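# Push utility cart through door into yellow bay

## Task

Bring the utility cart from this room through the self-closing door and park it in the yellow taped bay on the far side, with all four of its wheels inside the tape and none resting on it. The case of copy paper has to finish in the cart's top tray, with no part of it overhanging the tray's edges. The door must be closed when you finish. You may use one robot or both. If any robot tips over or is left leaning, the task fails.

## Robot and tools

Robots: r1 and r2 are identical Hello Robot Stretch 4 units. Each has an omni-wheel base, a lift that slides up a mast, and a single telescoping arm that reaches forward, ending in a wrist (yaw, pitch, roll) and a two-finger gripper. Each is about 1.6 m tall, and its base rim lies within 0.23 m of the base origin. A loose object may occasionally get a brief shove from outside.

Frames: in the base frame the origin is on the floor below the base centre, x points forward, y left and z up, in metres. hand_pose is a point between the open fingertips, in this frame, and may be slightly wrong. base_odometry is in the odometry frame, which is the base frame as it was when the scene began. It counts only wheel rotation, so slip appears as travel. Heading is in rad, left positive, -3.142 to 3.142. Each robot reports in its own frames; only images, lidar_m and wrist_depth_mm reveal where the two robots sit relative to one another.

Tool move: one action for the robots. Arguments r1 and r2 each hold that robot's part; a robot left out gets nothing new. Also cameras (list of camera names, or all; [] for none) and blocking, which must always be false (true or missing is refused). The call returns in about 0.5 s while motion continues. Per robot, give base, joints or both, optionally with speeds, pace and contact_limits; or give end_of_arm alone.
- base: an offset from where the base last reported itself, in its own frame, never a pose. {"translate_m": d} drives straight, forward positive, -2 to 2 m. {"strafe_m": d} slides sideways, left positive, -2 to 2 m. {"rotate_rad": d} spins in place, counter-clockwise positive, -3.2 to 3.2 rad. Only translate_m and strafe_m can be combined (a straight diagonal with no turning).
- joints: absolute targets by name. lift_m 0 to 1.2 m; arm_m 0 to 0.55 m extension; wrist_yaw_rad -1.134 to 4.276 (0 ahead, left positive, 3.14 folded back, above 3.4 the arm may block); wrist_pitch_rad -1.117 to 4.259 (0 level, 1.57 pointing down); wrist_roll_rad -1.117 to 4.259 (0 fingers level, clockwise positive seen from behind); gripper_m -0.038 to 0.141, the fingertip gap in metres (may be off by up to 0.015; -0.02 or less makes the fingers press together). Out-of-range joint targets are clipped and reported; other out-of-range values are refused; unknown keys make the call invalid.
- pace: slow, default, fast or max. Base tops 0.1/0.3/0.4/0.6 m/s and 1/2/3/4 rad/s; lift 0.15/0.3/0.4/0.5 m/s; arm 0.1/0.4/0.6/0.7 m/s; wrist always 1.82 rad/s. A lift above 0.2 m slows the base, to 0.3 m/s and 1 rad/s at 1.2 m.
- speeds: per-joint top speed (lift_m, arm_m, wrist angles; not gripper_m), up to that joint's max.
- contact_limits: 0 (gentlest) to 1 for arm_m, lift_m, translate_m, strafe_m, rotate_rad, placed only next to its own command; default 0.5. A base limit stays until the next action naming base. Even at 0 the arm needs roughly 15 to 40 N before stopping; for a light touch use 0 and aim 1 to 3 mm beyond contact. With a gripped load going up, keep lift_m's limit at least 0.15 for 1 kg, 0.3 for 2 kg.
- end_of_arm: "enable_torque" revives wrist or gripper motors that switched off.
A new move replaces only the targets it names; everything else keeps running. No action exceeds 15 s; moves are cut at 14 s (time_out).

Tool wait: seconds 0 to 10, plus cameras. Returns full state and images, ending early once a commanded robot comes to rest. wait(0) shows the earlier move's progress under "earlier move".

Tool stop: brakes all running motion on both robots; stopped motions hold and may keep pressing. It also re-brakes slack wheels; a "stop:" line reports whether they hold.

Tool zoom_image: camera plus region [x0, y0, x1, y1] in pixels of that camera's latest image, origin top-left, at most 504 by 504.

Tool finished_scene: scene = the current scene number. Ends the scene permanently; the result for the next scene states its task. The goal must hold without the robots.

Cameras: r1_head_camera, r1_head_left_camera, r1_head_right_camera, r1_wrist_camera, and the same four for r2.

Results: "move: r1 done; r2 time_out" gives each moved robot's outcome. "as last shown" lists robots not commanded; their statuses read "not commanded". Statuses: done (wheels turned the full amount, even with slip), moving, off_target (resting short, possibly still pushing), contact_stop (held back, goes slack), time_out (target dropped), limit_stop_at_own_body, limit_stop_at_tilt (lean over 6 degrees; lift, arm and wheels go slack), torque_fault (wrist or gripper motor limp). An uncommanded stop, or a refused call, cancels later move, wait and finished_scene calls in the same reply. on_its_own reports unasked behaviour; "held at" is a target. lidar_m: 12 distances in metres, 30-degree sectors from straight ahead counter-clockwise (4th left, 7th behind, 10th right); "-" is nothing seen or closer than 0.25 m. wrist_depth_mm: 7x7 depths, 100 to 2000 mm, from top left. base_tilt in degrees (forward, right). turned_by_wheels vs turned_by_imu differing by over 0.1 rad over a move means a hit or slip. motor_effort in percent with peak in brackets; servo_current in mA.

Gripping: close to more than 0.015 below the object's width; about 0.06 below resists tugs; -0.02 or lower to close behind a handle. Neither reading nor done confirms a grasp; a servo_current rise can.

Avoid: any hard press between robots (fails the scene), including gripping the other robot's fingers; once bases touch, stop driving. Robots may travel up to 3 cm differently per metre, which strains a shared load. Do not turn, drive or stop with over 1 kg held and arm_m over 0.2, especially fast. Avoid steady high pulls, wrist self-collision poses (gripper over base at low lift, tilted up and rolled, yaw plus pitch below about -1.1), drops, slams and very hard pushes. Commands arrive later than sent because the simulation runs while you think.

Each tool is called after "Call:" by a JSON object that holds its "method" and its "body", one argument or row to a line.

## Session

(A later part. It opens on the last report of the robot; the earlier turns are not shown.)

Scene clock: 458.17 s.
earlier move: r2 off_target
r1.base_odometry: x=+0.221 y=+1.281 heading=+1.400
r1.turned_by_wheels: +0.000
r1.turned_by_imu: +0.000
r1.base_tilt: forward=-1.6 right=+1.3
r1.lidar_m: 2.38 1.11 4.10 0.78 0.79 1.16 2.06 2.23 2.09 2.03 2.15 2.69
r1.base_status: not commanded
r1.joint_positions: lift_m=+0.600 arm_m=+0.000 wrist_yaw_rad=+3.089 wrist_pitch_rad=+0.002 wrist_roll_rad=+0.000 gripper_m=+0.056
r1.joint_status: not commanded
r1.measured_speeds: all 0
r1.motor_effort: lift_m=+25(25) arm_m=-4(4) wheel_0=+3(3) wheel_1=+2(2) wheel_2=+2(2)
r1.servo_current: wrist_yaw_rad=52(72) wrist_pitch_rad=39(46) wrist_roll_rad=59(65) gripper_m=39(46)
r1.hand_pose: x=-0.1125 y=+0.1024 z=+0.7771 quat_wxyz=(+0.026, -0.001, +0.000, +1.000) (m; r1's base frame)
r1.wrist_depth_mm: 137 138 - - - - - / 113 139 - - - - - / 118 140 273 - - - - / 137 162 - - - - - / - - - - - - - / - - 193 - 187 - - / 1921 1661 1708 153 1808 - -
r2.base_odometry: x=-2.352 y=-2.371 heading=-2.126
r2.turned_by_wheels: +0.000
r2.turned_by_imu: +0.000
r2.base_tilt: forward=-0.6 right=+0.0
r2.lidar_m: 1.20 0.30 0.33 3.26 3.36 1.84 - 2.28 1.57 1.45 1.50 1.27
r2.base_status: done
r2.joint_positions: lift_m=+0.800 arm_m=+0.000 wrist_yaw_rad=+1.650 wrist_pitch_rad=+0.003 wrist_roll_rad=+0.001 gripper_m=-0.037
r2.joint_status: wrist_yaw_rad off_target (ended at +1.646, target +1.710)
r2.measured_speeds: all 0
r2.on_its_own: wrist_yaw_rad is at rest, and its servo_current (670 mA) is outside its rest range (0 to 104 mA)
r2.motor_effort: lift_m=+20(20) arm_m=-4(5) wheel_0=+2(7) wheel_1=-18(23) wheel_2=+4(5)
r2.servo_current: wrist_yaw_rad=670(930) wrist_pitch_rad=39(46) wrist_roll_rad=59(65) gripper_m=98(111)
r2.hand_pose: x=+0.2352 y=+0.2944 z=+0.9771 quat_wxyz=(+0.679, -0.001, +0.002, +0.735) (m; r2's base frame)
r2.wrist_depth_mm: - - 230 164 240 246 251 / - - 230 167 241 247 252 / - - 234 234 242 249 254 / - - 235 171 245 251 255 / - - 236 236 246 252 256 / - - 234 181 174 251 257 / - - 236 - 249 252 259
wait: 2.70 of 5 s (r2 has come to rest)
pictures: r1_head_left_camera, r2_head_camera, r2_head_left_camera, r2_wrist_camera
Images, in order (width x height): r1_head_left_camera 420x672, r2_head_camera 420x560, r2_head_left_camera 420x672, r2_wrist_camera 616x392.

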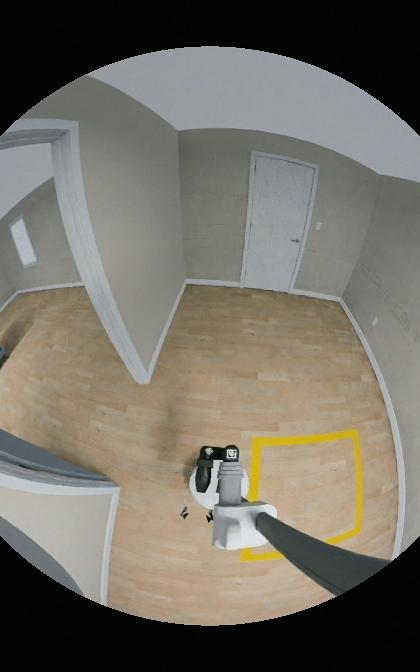

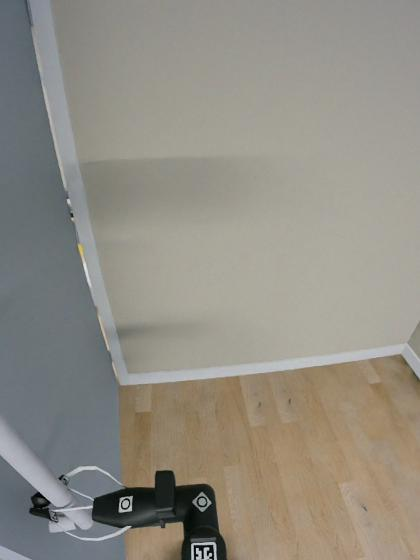

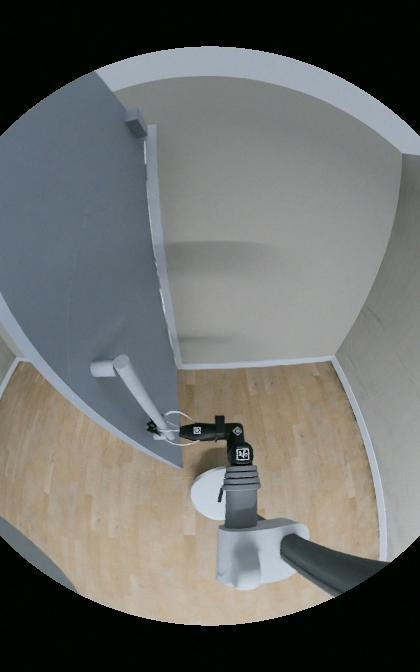

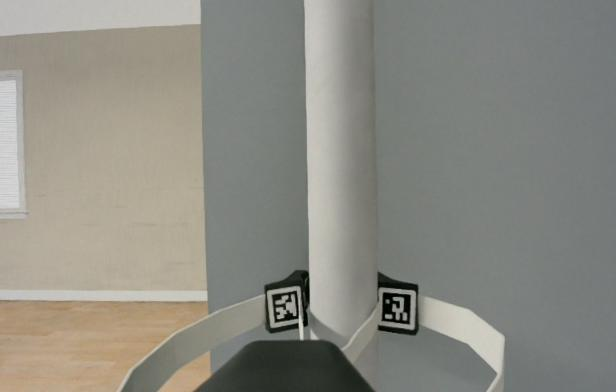

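Call:
{"method": "move", "body": {
  "blocking": false,
  "cameras": [],
  "r1": {"base":{"translate_m":0.45}},
  "r2": {"joints":{"wrist_yaw_rad":1.6}}
}}

Call:
{"method": "wait", "body": {
  "seconds": 4,
  "cameras": []
}}

Call:
{"method": "wait", "body": {
  "seconds": 3,
  "cameras": []
}}

Call:
{"method": "move", "body": {
  "blocking": false,
  "cameras": [],
  "r1": {"base":{"rotate_rad":1.515}}
}}

Call:
{"method": "wait", "body": {
  "seconds": 4,
  "cameras": ["r1_head_camera","r1_head_left_camera","r1_head_right_camera","r2_wrist_camera"]
}}

Scene clock: 468.33 s.
move: r1 moving; r2 moving
r1.base_odometry: x=+0.227 y=+1.312 heading=+1.400
r1.turned_by_wheels: +0.000
r1.turned_by_imu: +0.000
r1.base_tilt: forward=-1.6 right=+1.2
r1.lidar_m: 2.36 1.06 1.17 0.79 0.80 1.20 2.08 2.25 2.10 2.01 2.14 2.67
r1.base_status: translate_m moving
r1.joint_positions: lift_m=+0.600 arm_m=+0.000 wrist_yaw_rad=+3.089 wrist_pitch_rad=+0.002 wrist_roll_rad=+0.000 gripper_m=+0.056
r1.joint_status: not commanded
r1.measured_speeds: translate_m=+0.122 strafe_m=+0.001 rotate_rad=+0.001 lift_m=+0.000 arm_m=+0.000 wrist_yaw_rad=+0.000 wrist_pitch_rad=+0.000 wrist_roll_rad=+0.000
r1.motor_effort: lift_m=+25(25) arm_m=-4(4) wheel_0=+7(9) wheel_1=+6(7) wheel_2=-9(9)
r1.servo_current: wrist_yaw_rad=59(59) wrist_pitch_rad=46(52) wrist_roll_rad=46(52) gripper_m=39(52)
r1.hand_pose: x=-0.1125 y=+0.1024 z=+0.7771 quat_wxyz=(+0.026, -0.001, +0.000, +1.000) (m; r1's base frame)
r1.wrist_depth_mm: - 138 - - - - - / 112 139 - - - - - / 116 139 266 - - - - / 137 157 - - - - - / - - - - - - - / - - 194 - 187 - - / 1921 1756 1756 153 1756 - -
r2.base_odometry: x=-2.353 y=-2.371 heading=-2.126
r2.turned_by_wheels: +0.001
r2.turned_by_imu: +0.001
r2.base_tilt: forward=-0.7 right=+0.0
r2.lidar_m: 1.20 0.33 0.33 3.27 3.33 1.84 - 2.26 1.58 1.46 1.52 1.28
r2.base_status: not commanded
r2.joint_positions: lift_m=+0.800 arm_m=+0.000 wrist_yaw_rad=+1.593 wrist_pitch_rad=+0.003 wrist_roll_rad=+0.001 gripper_m=-0.037
r2.joint_status: wrist_yaw_rad moving
r2.measured_speeds: all 0
r2.motor_effort: lift_m=+20(20) arm_m=-4(4) wheel_0=+1(2) wheel_1=-12(18) wheel_2=+4(4)
r2.servo_current: wrist_yaw_rad=26(676) wrist_pitch_rad=39(46) wrist_roll_rad=52(52) gripper_m=98(111)
r2.hand_pose: x=+0.2520 y=+0.2902 z=+0.9771 quat_wxyz=(+0.699, -0.001, +0.002, +0.715) (m; r2's base frame)
r2.wrist_depth_mm: - - 231 162 247 254 263 / - - 232 164 248 256 264 / - - 234 162 250 258 265 / - - 236 162 250 259 266 / - - 236 163 252 259 266 / - - 233 164 176 260 271 / - - 236 - 255 259 273
pictures: none
No camera images: "cameras" was empty.

Scene clock: 468.47 s.
earlier move: r1 moving; r2 done
r1.base_odometry: x=+0.230 y=+1.331 heading=+1.400
r1.turned_by_wheels: +0.000
r1.turned_by_imu: +0.000
r1.base_tilt: forward=-1.6 right=+1.3
r1.lidar_m: 2.36 1.05 1.12 0.81 0.79 1.19 2.11 2.27 2.11 2.01 2.17 2.65
r1.base_status: translate_m moving
r1.joint_positions: lift_m=+0.600 arm_m=+0.000 wrist_yaw_rad=+3.089 wrist_pitch_rad=+0.002 wrist_roll_rad=+0.000 gripper_m=+0.056
r1.joint_status: not commanded
r1.measured_speeds: translate_m=+0.155 strafe_m=+0.000 rotate_rad=+0.003 lift_m=+0.000 arm_m=+0.000 wrist_yaw_rad=+0.000 wrist_pitch_rad=+0.000 wrist_roll_rad=+0.000
r1.motor_effort: lift_m=+24(25) arm_m=-4(4) wheel_0=+5(9) wheel_1=+4(7) wheel_2=-8(9)
r1.servo_current: wrist_yaw_rad=52(59) wrist_pitch_rad=39(52) wrist_roll_rad=33(52) gripper_m=39(52)
r1.hand_pose: x=-0.1125 y=+0.1024 z=+0.7771 quat_wxyz=(+0.026, -0.001, +0.000, +1.000) (m; r1's base frame)
r1.wrist_depth_mm: - 138 - - - - - / 112 139 - - - - - / 116 139 258 - - - - / 137 156 - - - - - / - - - - - - - / - - 194 - 187 - - / 1921 1756 1756 153 1863 - -
r2.base_odometry: x=-2.353 y=-2.371 heading=-2.126
r2.turned_by_wheels: +0.000
r2.turned_by_imu: +0.000
r2.base_tilt: forward=-0.7 right=+0.0
r2.lidar_m: 1.20 0.35 0.34 3.26 3.34 1.86 - 2.30 1.58 1.47 1.52 1.28
r2.base_status: not commanded
r2.joint_positions: lift_m=+0.800 arm_m=+0.000 wrist_yaw_rad=+1.593 wrist_pitch_rad=+0.003 wrist_roll_rad=+0.001 gripper_m=-0.037
r2.joint_status: all done
r2.measured_speeds: all 0
r2.motor_effort: lift_m=+20(20) arm_m=-4(4) wheel_0=+2(2) wheel_1=-11(18) wheel_2=+4(4)
r2.servo_current: wrist_yaw_rad=59(676) wrist_pitch_rad=46(46) wrist_roll_rad=46(52) gripper_m=98(111)
r2.hand_pose: x=+0.2520 y=+0.2902 z=+0.9771 quat_wxyz=(+0.699, -0.001, +0.002, +0.715) (m; r2's base frame)
r2.wrist_depth_mm: - - 231 161 247 255 263 / - - 231 163 248 256 265 / - - 234 161 250 256 265 / - - 235 162 249 259 266 / - - 236 163 251 259 266 / - - 233 164 177 260 271 / - - 236 - 255 260 272
wait: 0.13 of 4 s (r2 has come to rest)
pictures: none
No camera images: "cameras" was empty.

Scene clock: 470.83 s.
earlier move: r1 done
r1.base_odometry: x=+0.298 y=+1.724 heading=+1.400
r1.turned_by_wheels: +0.000
r1.turned_by_imu: +0.000
r1.base_tilt: forward=-1.6 right=+1.3
r1.lidar_m: 2.18 0.99 0.81 3.66 0.97 1.11 2.51 2.70 2.11 2.06 2.19 2.25
r1.base_status: done
r1.joint_positions: lift_m=+0.600 arm_m=+0.000 wrist_yaw_rad=+3.089 wrist_pitch_rad=+0.002 wrist_roll_rad=+0.000 gripper_m=+0.056
r1.joint_status: not commanded
r1.measured_speeds: all 0
r1.motor_effort: lift_m=+25(25) arm_m=-4(4) wheel_0=+3(9) wheel_1=+0(8) wheel_2=+0(10)
r1.servo_current: wrist_yaw_rad=46(65) wrist_pitch_rad=39(52) wrist_roll_rad=52(65) gripper_m=39(52)
r1.hand_pose: x=-0.1125 y=+0.1024 z=+0.7771 quat_wxyz=(+0.026, -0.001, +0.000, +1.000) (m; r1's base frame)
r1.wrist_depth_mm: 137 139 - - - - - / 113 139 - - - - - / 117 140 273 - - - - / 137 162 - - - - - / - - - - - - - / - - 193 - 187 - - / 1983 1756 1756 153 1863 - -
r2.base_odometry: x=-2.353 y=-2.371 heading=-2.126
r2.turned_by_wheels: +0.000
r2.turned_by_imu: +0.000
r2.base_tilt: forward=-0.6 right=+0.0
r2.lidar_m: 1.20 0.34 0.34 3.28 3.32 1.85 - 2.29 1.59 1.46 1.53 1.28
r2.base_status: not commanded
r2.joint_positions: lift_m=+0.800 arm_m=+0.000 wrist_yaw_rad=+1.593 wrist_pitch_rad=+0.003 wrist_roll_rad=+0.001 gripper_m=-0.037
r2.joint_status: all done
r2.measured_speeds: all 0
r2.motor_effort: lift_m=+20(20) arm_m=-4(5) wheel_0=+2(2) wheel_1=-11(18) wheel_2=+4(5)
r2.servo_current: wrist_yaw_rad=52(676) wrist_pitch_rad=46(52) wrist_roll_rad=46(59) gripper_m=98(111)
r2.hand_pose: x=+0.2520 y=+0.2902 z=+0.9771 quat_wxyz=(+0.699, -0.001, +0.002, +0.715) (m; r2's base frame)
r2.wrist_depth_mm: - - 231 162 247 255 264 / - - 231 163 249 257 265 / - - 233 162 250 257 266 / - - 235 162 249 260 266 / - - 236 163 252 260 268 / - - 233 163 176 260 270 / - - 235 - 256 260 273
wait: 2.37 of 3 s (r1 has come to rest)
pictures: none
No camera images: "cameras" was empty.

Scene clock: 471.33 s.
move: r1 moving
r1.base_odometry: x=+0.298 y=+1.724 heading=+1.652
r1.turned_by_wheels: +0.252
r1.turned_by_imu: +0.253
r1.base_tilt: forward=-1.6 right=+1.3
r1.lidar_m: 1.34 0.81 0.78 1.14 0.98 1.65 2.52 2.33 2.06 2.07 2.46 2.20
r1.base_status: rotate_rad moving
r1.joint_positions: lift_m=+0.600 arm_m=+0.000 wrist_yaw_rad=+3.089 wrist_pitch_rad=+0.002 wrist_roll_rad=+0.000 gripper_m=+0.056
r1.joint_status: not commanded
r1.measured_speeds: translate_m=+0.000 strafe_m=-0.001 rotate_rad=+0.976 lift_m=+0.000 arm_m=+0.000 wrist_yaw_rad=+0.000 wrist_pitch_rad=+0.000 wrist_roll_rad=+0.000
r1.motor_effort: lift_m=+25(25) arm_m=-4(4) wheel_0=-9(9) wheel_1=-6(8) wheel_2=-7(7)
r1.servo_current: wrist_yaw_rad=46(72) wrist_pitch_rad=39(46) wrist_roll_rad=52(52) gripper_m=39(52)
r1.hand_pose: x=-0.1125 y=+0.1024 z=+0.7771 quat_wxyz=(+0.026, -0.001, +0.000, +1.000) (m; r1's base frame)
r1.wrist_depth_mm: 136 138 - - - - - / 114 139 - - - - - / 118 140 273 - - - - / 137 162 - - - - - / - - - - - - - / - - 193 - 187 - - / 1983 1708 1756 153 1863 1756 -
r2: as last shown
r2.base_tilt: forward=-0.7 right=+0.0
r2.lidar_m: 1.18 0.33 0.33 3.26 3.35 1.84 - 2.29 1.57 1.46 1.52 1.28
r2.motor_effort: lift_m=+20(20) arm_m=-4(4) wheel_0=+2(2) wheel_1=-11(12) wheel_2=+4(5)
r2.servo_current: wrist_yaw_rad=65(65) wrist_pitch_rad=39(46) wrist_roll_rad=39(52) gripper_m=98(104)
r2.wrist_depth_mm: - - 231 162 246 255 263 / - - 231 163 248 256 265 / - - 233 162 248 257 266 / - - 235 162 250 259 268 / - - 236 163 252 262 267 / - - 233 163 176 260 270 / - - 236 - 256 259 273
pictures: none
No camera images: "cameras" was empty.

Scene clock: 472.87 s.
earlier move: r1 done
r1.base_odometry: x=+0.298 y=+1.724 heading=+2.915
r1.turned_by_wheels: +1.263
r1.turned_by_imu: +1.270
r1.base_tilt: forward=-1.6 right=+1.3
r1.lidar_m: 3.67 0.96 1.06 2.48 2.63 2.12 2.04 2.15 2.29 2.21 1.04 0.80
r1.base_status: done
r1.joint_positions: lift_m=+0.600 arm_m=+0.000 wrist_yaw_rad=+3.089 wrist_pitch_rad=+0.002 wrist_roll_rad=+0.000 gripper_m=+0.056
r1.joint_status: not commanded
r1.measured_speeds: all 0
r1.motor_effort: lift_m=+24(25) arm_m=-4(4) wheel_0=-2(9) wheel_1=-2(8) wheel_2=-2(8)
r1.servo_current: wrist_yaw_rad=59(72) wrist_pitch_rad=52(52) wrist_roll_rad=39(65) gripper_m=46(52)
r1.hand_pose: x=-0.1125 y=+0.1024 z=+0.7771 quat_wxyz=(+0.026, -0.001, +0.000, +1.000) (m; r1's base frame)
r1.wrist_depth_mm: 136 138 - - - - - / 113 140 - - - - - / 118 140 271 - - - - / 137 162 - - - - - / - - - - - - - / - - 194 - 187 - - / 1921 1756 1708 153 1808 1661 1863
r2.base_odometry: x=-2.353 y=-2.371 heading=-2.126
r2.turned_by_wheels: +0.000
r2.turned_by_imu: +0.000
r2.base_tilt: forward=-0.7 right=+0.0
r2.lidar_m: 1.20 0.31 0.33 3.26 3.33 1.86 - 2.31 1.58 1.46 1.52 1.31
r2.base_status: not commanded
r2.joint_positions: lift_m=+0.800 arm_m=+0.000 wrist_yaw_rad=+1.593 wrist_pitch_rad=+0.003 wrist_roll_rad=+0.001 gripper_m=-0.037
r2.joint_status: not commanded
r2.measured_speeds: all 0
r2.motor_effort: lift_m=+20(20) arm_m=-4(5) wheel_0=+2(2) wheel_1=-11(12) wheel_2=+4(5)
r2.servo_current: wrist_yaw_rad=52(65) wrist_pitch_rad=39(52) wrist_roll_rad=59(59) gripper_m=98(104)
r2.hand_pose: x=+0.2520 y=+0.2902 z=+0.9771 quat_wxyz=(+0.699, -0.001, +0.002, +0.715) (m; r2's base frame)
r2.wrist_depth_mm: - - 231 162 247 254 264 / - - 232 163 248 256 264 / - - 233 162 249 257 266 / - - 235 162 250 259 267 / - - 235 163 252 259 268 / - - 233 163 177 260 271 / - - 236 - 255 260 272
wait: 1.53 of 4 s (r1 has come to rest)
pictures: r1_head_camera, r1_head_left_camera, r1_head_right_camera, r2_wrist_camera
Images, in order (width x height): r1_head_camera 420x560, r1_head_left_camera 420x672, r1_head_right_camera 420x672, r2_wrist_camera 616x392.

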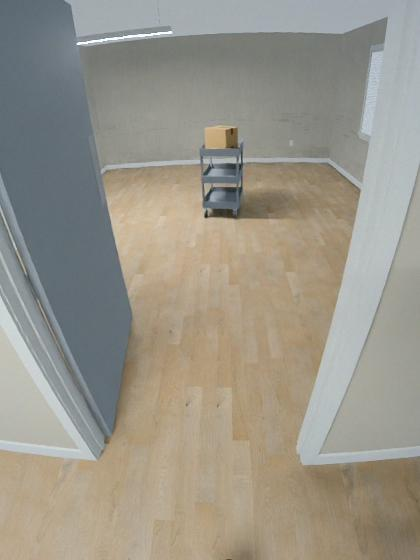

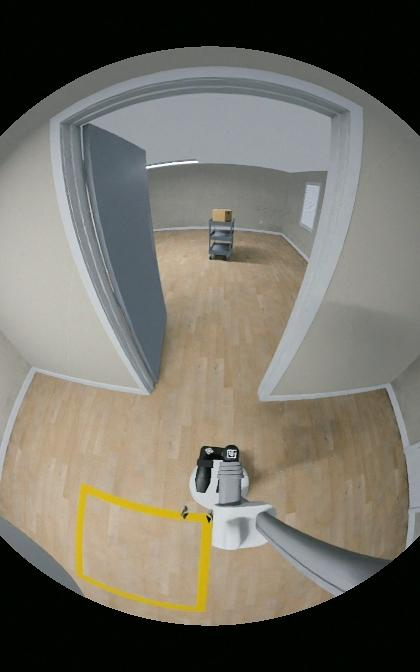

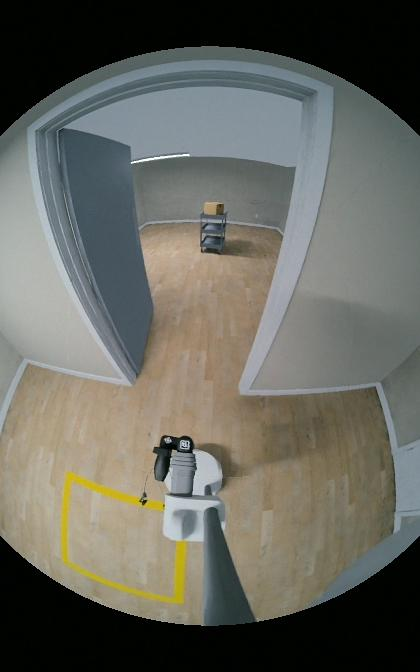

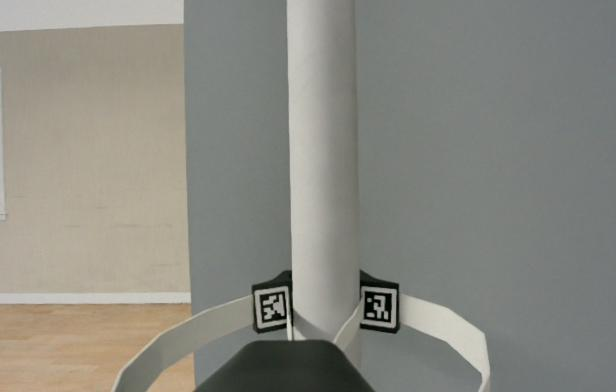

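Call:
{"method": "move", "body": {
  "blocking": false,
  "cameras": [],
  "r1": {"base":{"translate_m":2.0}}
}}

Call:
{"method": "wait", "body": {
  "seconds": 9,
  "cameras": ["r1_head_left_camera"]
}}

Call:
{"method": "move", "body": {
  "blocking": false,
  "cameras": [],
  "r1": {"base":{"translate_m":0.9,"strafe_m":-0.8}}
}}

Call:
{"method": "wait", "body": {
  "seconds": 9,
  "cameras": ["r1_head_camera","r1_head_left_camera"]
}}

Scene clock: 483.67 s.
move: r1 moving
r1.base_odometry: x=+0.267 y=+1.731 heading=+2.915
r1.turned_by_wheels: +0.000
r1.turned_by_imu: +0.000
r1.base_tilt: forward=-1.6 right=+1.3
r1.lidar_m: 3.64 0.95 0.99 2.51 2.60 2.17 2.08 2.18 2.29 2.20 0.98 0.76
r1.base_status: translate_m moving
r1.joint_positions: lift_m=+0.600 arm_m=+0.000 wrist_yaw_rad=+3.089 wrist_pitch_rad=+0.002 wrist_roll_rad=+0.000 gripper_m=+0.056
r1.joint_status: not commanded
r1.measured_speeds: translate_m=+0.122 strafe_m=+0.001 rotate_rad=-0.004 lift_m=+0.000 arm_m=+0.000 wrist_yaw_rad=+0.000 wrist_pitch_rad=+0.000 wrist_roll_rad=+0.000
r1.motor_effort: lift_m=+24(24) arm_m=-4(4) wheel_0=+7(7) wheel_1=+4(7) wheel_2=-9(10)
r1.servo_current: wrist_yaw_rad=52(65) wrist_pitch_rad=39(46) wrist_roll_rad=46(59) gripper_m=39(46)
r1.hand_pose: x=-0.1125 y=+0.1024 z=+0.7771 quat_wxyz=(+0.026, -0.001, +0.000, +1.000) (m; r1's base frame)
r1.wrist_depth_mm: 136 138 - - - - - / 112 139 - - - - - / 116 139 268 - - - - / 137 159 - - - - - / - - - - - - - / - - 194 - 188 - - / 1921 1708 1708 153 1863 1756 1863
r2: as last shown
r2.lidar_m: 1.20 0.33 0.34 3.28 3.36 1.84 - 2.29 1.58 1.47 1.54 1.31
r2.motor_effort: lift_m=+20(20) arm_m=-4(4) wheel_0=+1(2) wheel_1=-11(12) wheel_2=+4(5)
r2.servo_current: wrist_yaw_rad=52(72) wrist_pitch_rad=46(46) wrist_roll_rad=39(52) gripper_m=98(104)
r2.wrist_depth_mm: - - 230 162 247 255 264 / - - 231 163 248 255 265 / - - 233 162 249 256 266 / - - 234 162 251 259 267 / - - 236 163 252 260 267 / - - 233 164 176 262 271 / - - 236 - 255 260 272
pictures: none
No camera images: "cameras" was empty.

Scene clock: 491.33 s.
earlier move: r1 done
r1.base_odometry: x=-1.651 y=+2.173 heading=+2.915
r1.turned_by_wheels: +0.000
r1.turned_by_imu: +0.000
r1.base_tilt: forward=-1.6 right=+1.3
r1.lidar_m: 1.69 3.51 0.90 0.68 0.69 0.92 4.18 1.16 1.63 2.23 2.31 3.20
r1.base_status: done
r1.joint_positions: lift_m=+0.600 arm_m=+0.000 wrist_yaw_rad=+3.089 wrist_pitch_rad=+0.002 wrist_roll_rad=+0.000 gripper_m=+0.056
r1.joint_status: not commanded
r1.measured_speeds: all 0
r1.motor_effort: lift_m=+24(25) arm_m=-4(4) wheel_0=+1(9) wheel_1=+0(7) wheel_2=+1(10)
r1.servo_current: wrist_yaw_rad=65(78) wrist_pitch_rad=39(52) wrist_roll_rad=39(72) gripper_m=39(52)
r1.hand_pose: x=-0.1125 y=+0.1024 z=+0.7772 quat_wxyz=(+0.026, -0.001, +0.000, +1.000) (m; r1's base frame)
r1.wrist_depth_mm: 136 138 - - - - - / 113 139 - - - - - / 118 140 272 - - - - / 137 162 - - - - - / - - - - - - - / - - 193 - 187 - - / - 152 1708 153 1808 - -
r2.base_odometry: x=-2.353 y=-2.371 heading=-2.126
r2.turned_by_wheels: +0.000
r2.turned_by_imu: +0.001
r2.base_tilt: forward=-0.7 right=+0.0
r2.lidar_m: 1.19 0.31 0.34 0.82 3.34 1.82 - 2.30 1.58 1.47 1.51 1.28
r2.base_status: not commanded
r2.joint_positions: lift_m=+0.800 arm_m=+0.000 wrist_yaw_rad=+1.593 wrist_pitch_rad=+0.003 wrist_roll_rad=+0.001 gripper_m=-0.037
r2.joint_status: not commanded
r2.measured_speeds: all 0
r2.motor_effort: lift_m=+20(20) arm_m=-4(5) wheel_0=+2(3) wheel_1=-11(12) wheel_2=+4(5)
r2.servo_current: wrist_yaw_rad=39(72) wrist_pitch_rad=39(52) wrist_roll_rad=46(59) gripper_m=98(104)
r2.hand_pose: x=+0.2520 y=+0.2902 z=+0.9771 quat_wxyz=(+0.699, -0.001, +0.002, +0.715) (m; r2's base frame)
r2.wrist_depth_mm: - - 231 162 247 255 264 / - - 231 163 247 256 264 / - - 234 162 249 256 265 / - - 235 162 249 259 266 / - - 235 163 251 259 267 / - - 233 164 176 262 271 / - - 236 - 256 260 272
wait: 7.67 of 9 s (r1 has come to rest)
pictures: r1_head_left_camera
Images, in order (width x height): r1_head_left_camera 420x672.

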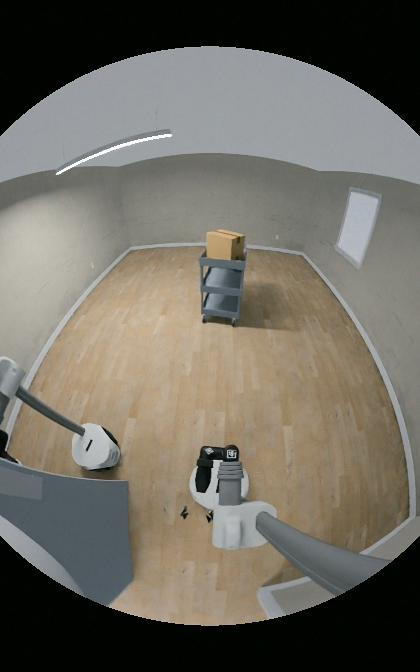

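Scene clock: 491.83 s.
move: r1 moving
r1.base_odometry: x=-1.670 y=+2.200 heading=+2.915
r1.turned_by_wheels: +0.000
r1.turned_by_imu: +0.000
r1.base_tilt: forward=-1.6 right=+1.3
r1.lidar_m: 1.67 3.54 0.93 0.74 0.72 0.95 4.18 1.17 1.63 2.20 2.28 3.18
r1.base_status: translate_m moving; strafe_m moving
r1.joint_positions: lift_m=+0.600 arm_m=+0.000 wrist_yaw_rad=+3.089 wrist_pitch_rad=+0.002 wrist_roll_rad=+0.000 gripper_m=+0.056
r1.joint_status: not commanded
r1.measured_speeds: translate_m=+0.095 strafe_m=-0.085 rotate_rad=+0.000 lift_m=+0.000 arm_m=+0.000 wrist_yaw_rad=+0.000 wrist_pitch_rad=+0.000 wrist_roll_rad=+0.000
r1.motor_effort: lift_m=+24(24) arm_m=-4(4) wheel_0=+8(10) wheel_1=-5(7) wheel_2=-9(9)
r1.servo_current: wrist_yaw_rad=52(72) wrist_pitch_rad=39(52) wrist_roll_rad=52(65) gripper_m=46(46)
r1.hand_pose: x=-0.1125 y=+0.1024 z=+0.7772 quat_wxyz=(+0.026, -0.001, +0.000, +1.000) (m; r1's base frame)
r1.wrist_depth_mm: 136 138 - - - - - / 113 139 - - - - - / 117 140 273 - - - - / 137 161 - - - - - / - - - - - - - / - 1281 194 - 188 - - / - 152 1756 153 1808 - -
r2: as last shown
r2.turned_by_imu: +0.000
r2.base_tilt: forward=-0.6 right=+0.0
r2.lidar_m: 1.21 0.32 0.34 0.83 3.34 1.82 - 2.26 1.55 1.48 1.52 1.31
r2.motor_effort: lift_m=+20(20) arm_m=-4(4) wheel_0=+2(2) wheel_1=-11(11) wheel_2=+4(5)
r2.servo_current: wrist_yaw_rad=46(65) wrist_pitch_rad=39(46) wrist_roll_rad=52(59) gripper_m=104(104)
r2.wrist_depth_mm: - - 231 162 247 256 263 / - - 232 163 249 255 265 / - - 233 162 251 258 265 / - - 234 163 249 260 266 / - - 236 163 252 260 270 / - - 233 164 176 260 271 / - - 236 - 256 260 272
pictures: none
No camera images: "cameras" was empty.

Scene clock: 496.77 s.
earlier move: r1 done
r1.base_odometry: x=-2.349 y=+3.155 heading=+2.915
r1.turned_by_wheels: +0.000
r1.turned_by_imu: -0.003
r1.base_tilt: forward=-1.5 right=+1.3
r1.lidar_m: 3.77 1.01 1.18 3.28 1.75 2.07 1.99 2.09 1.49 1.43 1.52 2.05
r1.base_status: done
r1.joint_positions: lift_m=+0.600 arm_m=+0.000 wrist_yaw_rad=+3.089 wrist_pitch_rad=+0.002 wrist_roll_rad=+0.000 gripper_m=+0.056
r1.joint_status: not commanded
r1.measured_speeds: all 0
r1.motor_effort: lift_m=+24(24) arm_m=-4(4) wheel_0=+1(11) wheel_1=-2(7) wheel_2=+0(9)
r1.servo_current: wrist_yaw_rad=59(72) wrist_pitch_rad=39(52) wrist_roll_rad=46(65) gripper_m=46(46)
r1.hand_pose: x=-0.1125 y=+0.1024 z=+0.7772 quat_wxyz=(+0.026, -0.001, +0.000, +1.000) (m; r1's base frame)
r1.wrist_depth_mm: 136 139 - - - - - / 113 139 - - - - - / 118 139 274 - - - - / 137 162 - - - - - / - - - - - - - / - - 193 - 188 - - / 1921 1708 1708 153 1863 1661 1808
r2.base_odometry: x=-2.353 y=-2.371 heading=-2.126
r2.turned_by_wheels: +0.000
r2.turned_by_imu: +0.001
r2.base_tilt: forward=-0.7 right=+0.0
r2.lidar_m: 1.19 0.32 0.35 3.26 1.77 1.84 - 2.29 1.59 1.46 1.49 1.30
r2.base_status: not commanded
r2.joint_positions: lift_m=+0.800 arm_m=+0.000 wrist_yaw_rad=+1.593 wrist_pitch_rad=+0.003 wrist_roll_rad=+0.001 gripper_m=-0.037
r2.joint_status: not commanded
r2.measured_speeds: all 0
r2.motor_effort: lift_m=+20(20) arm_m=-4(5) wheel_0=+1(3) wheel_1=-11(12) wheel_2=+4(5)
r2.servo_current: wrist_yaw_rad=52(72) wrist_pitch_rad=39(52) wrist_roll_rad=46(65) gripper_m=104(111)
r2.hand_pose: x=+0.2520 y=+0.2902 z=+0.9771 quat_wxyz=(+0.699, -0.001, +0.002, +0.715) (m; r2's base frame)
r2.wrist_depth_mm: - - 230 162 246 255 263 / - - 233 163 247 256 265 / - - 233 162 248 257 267 / - - 235 162 250 259 267 / - - 235 163 252 260 268 / - - 235 163 176 262 271 / 1863 1756 236 - 256 260 272
wait: 4.93 of 9 s (r1 has come to rest)
pictures: r1_head_camera, r1_head_left_camera
Images, in order (width x height): r1_head_camera 420x560, r1_head_left_camera 420x672.

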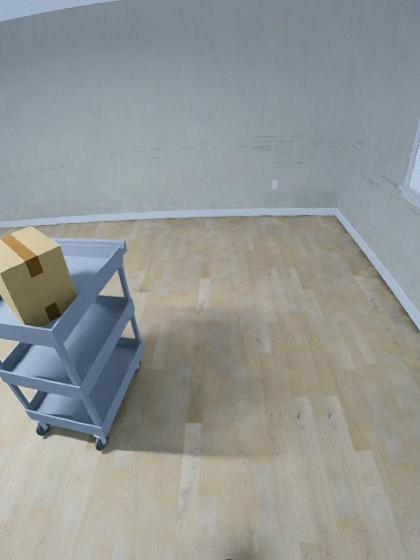

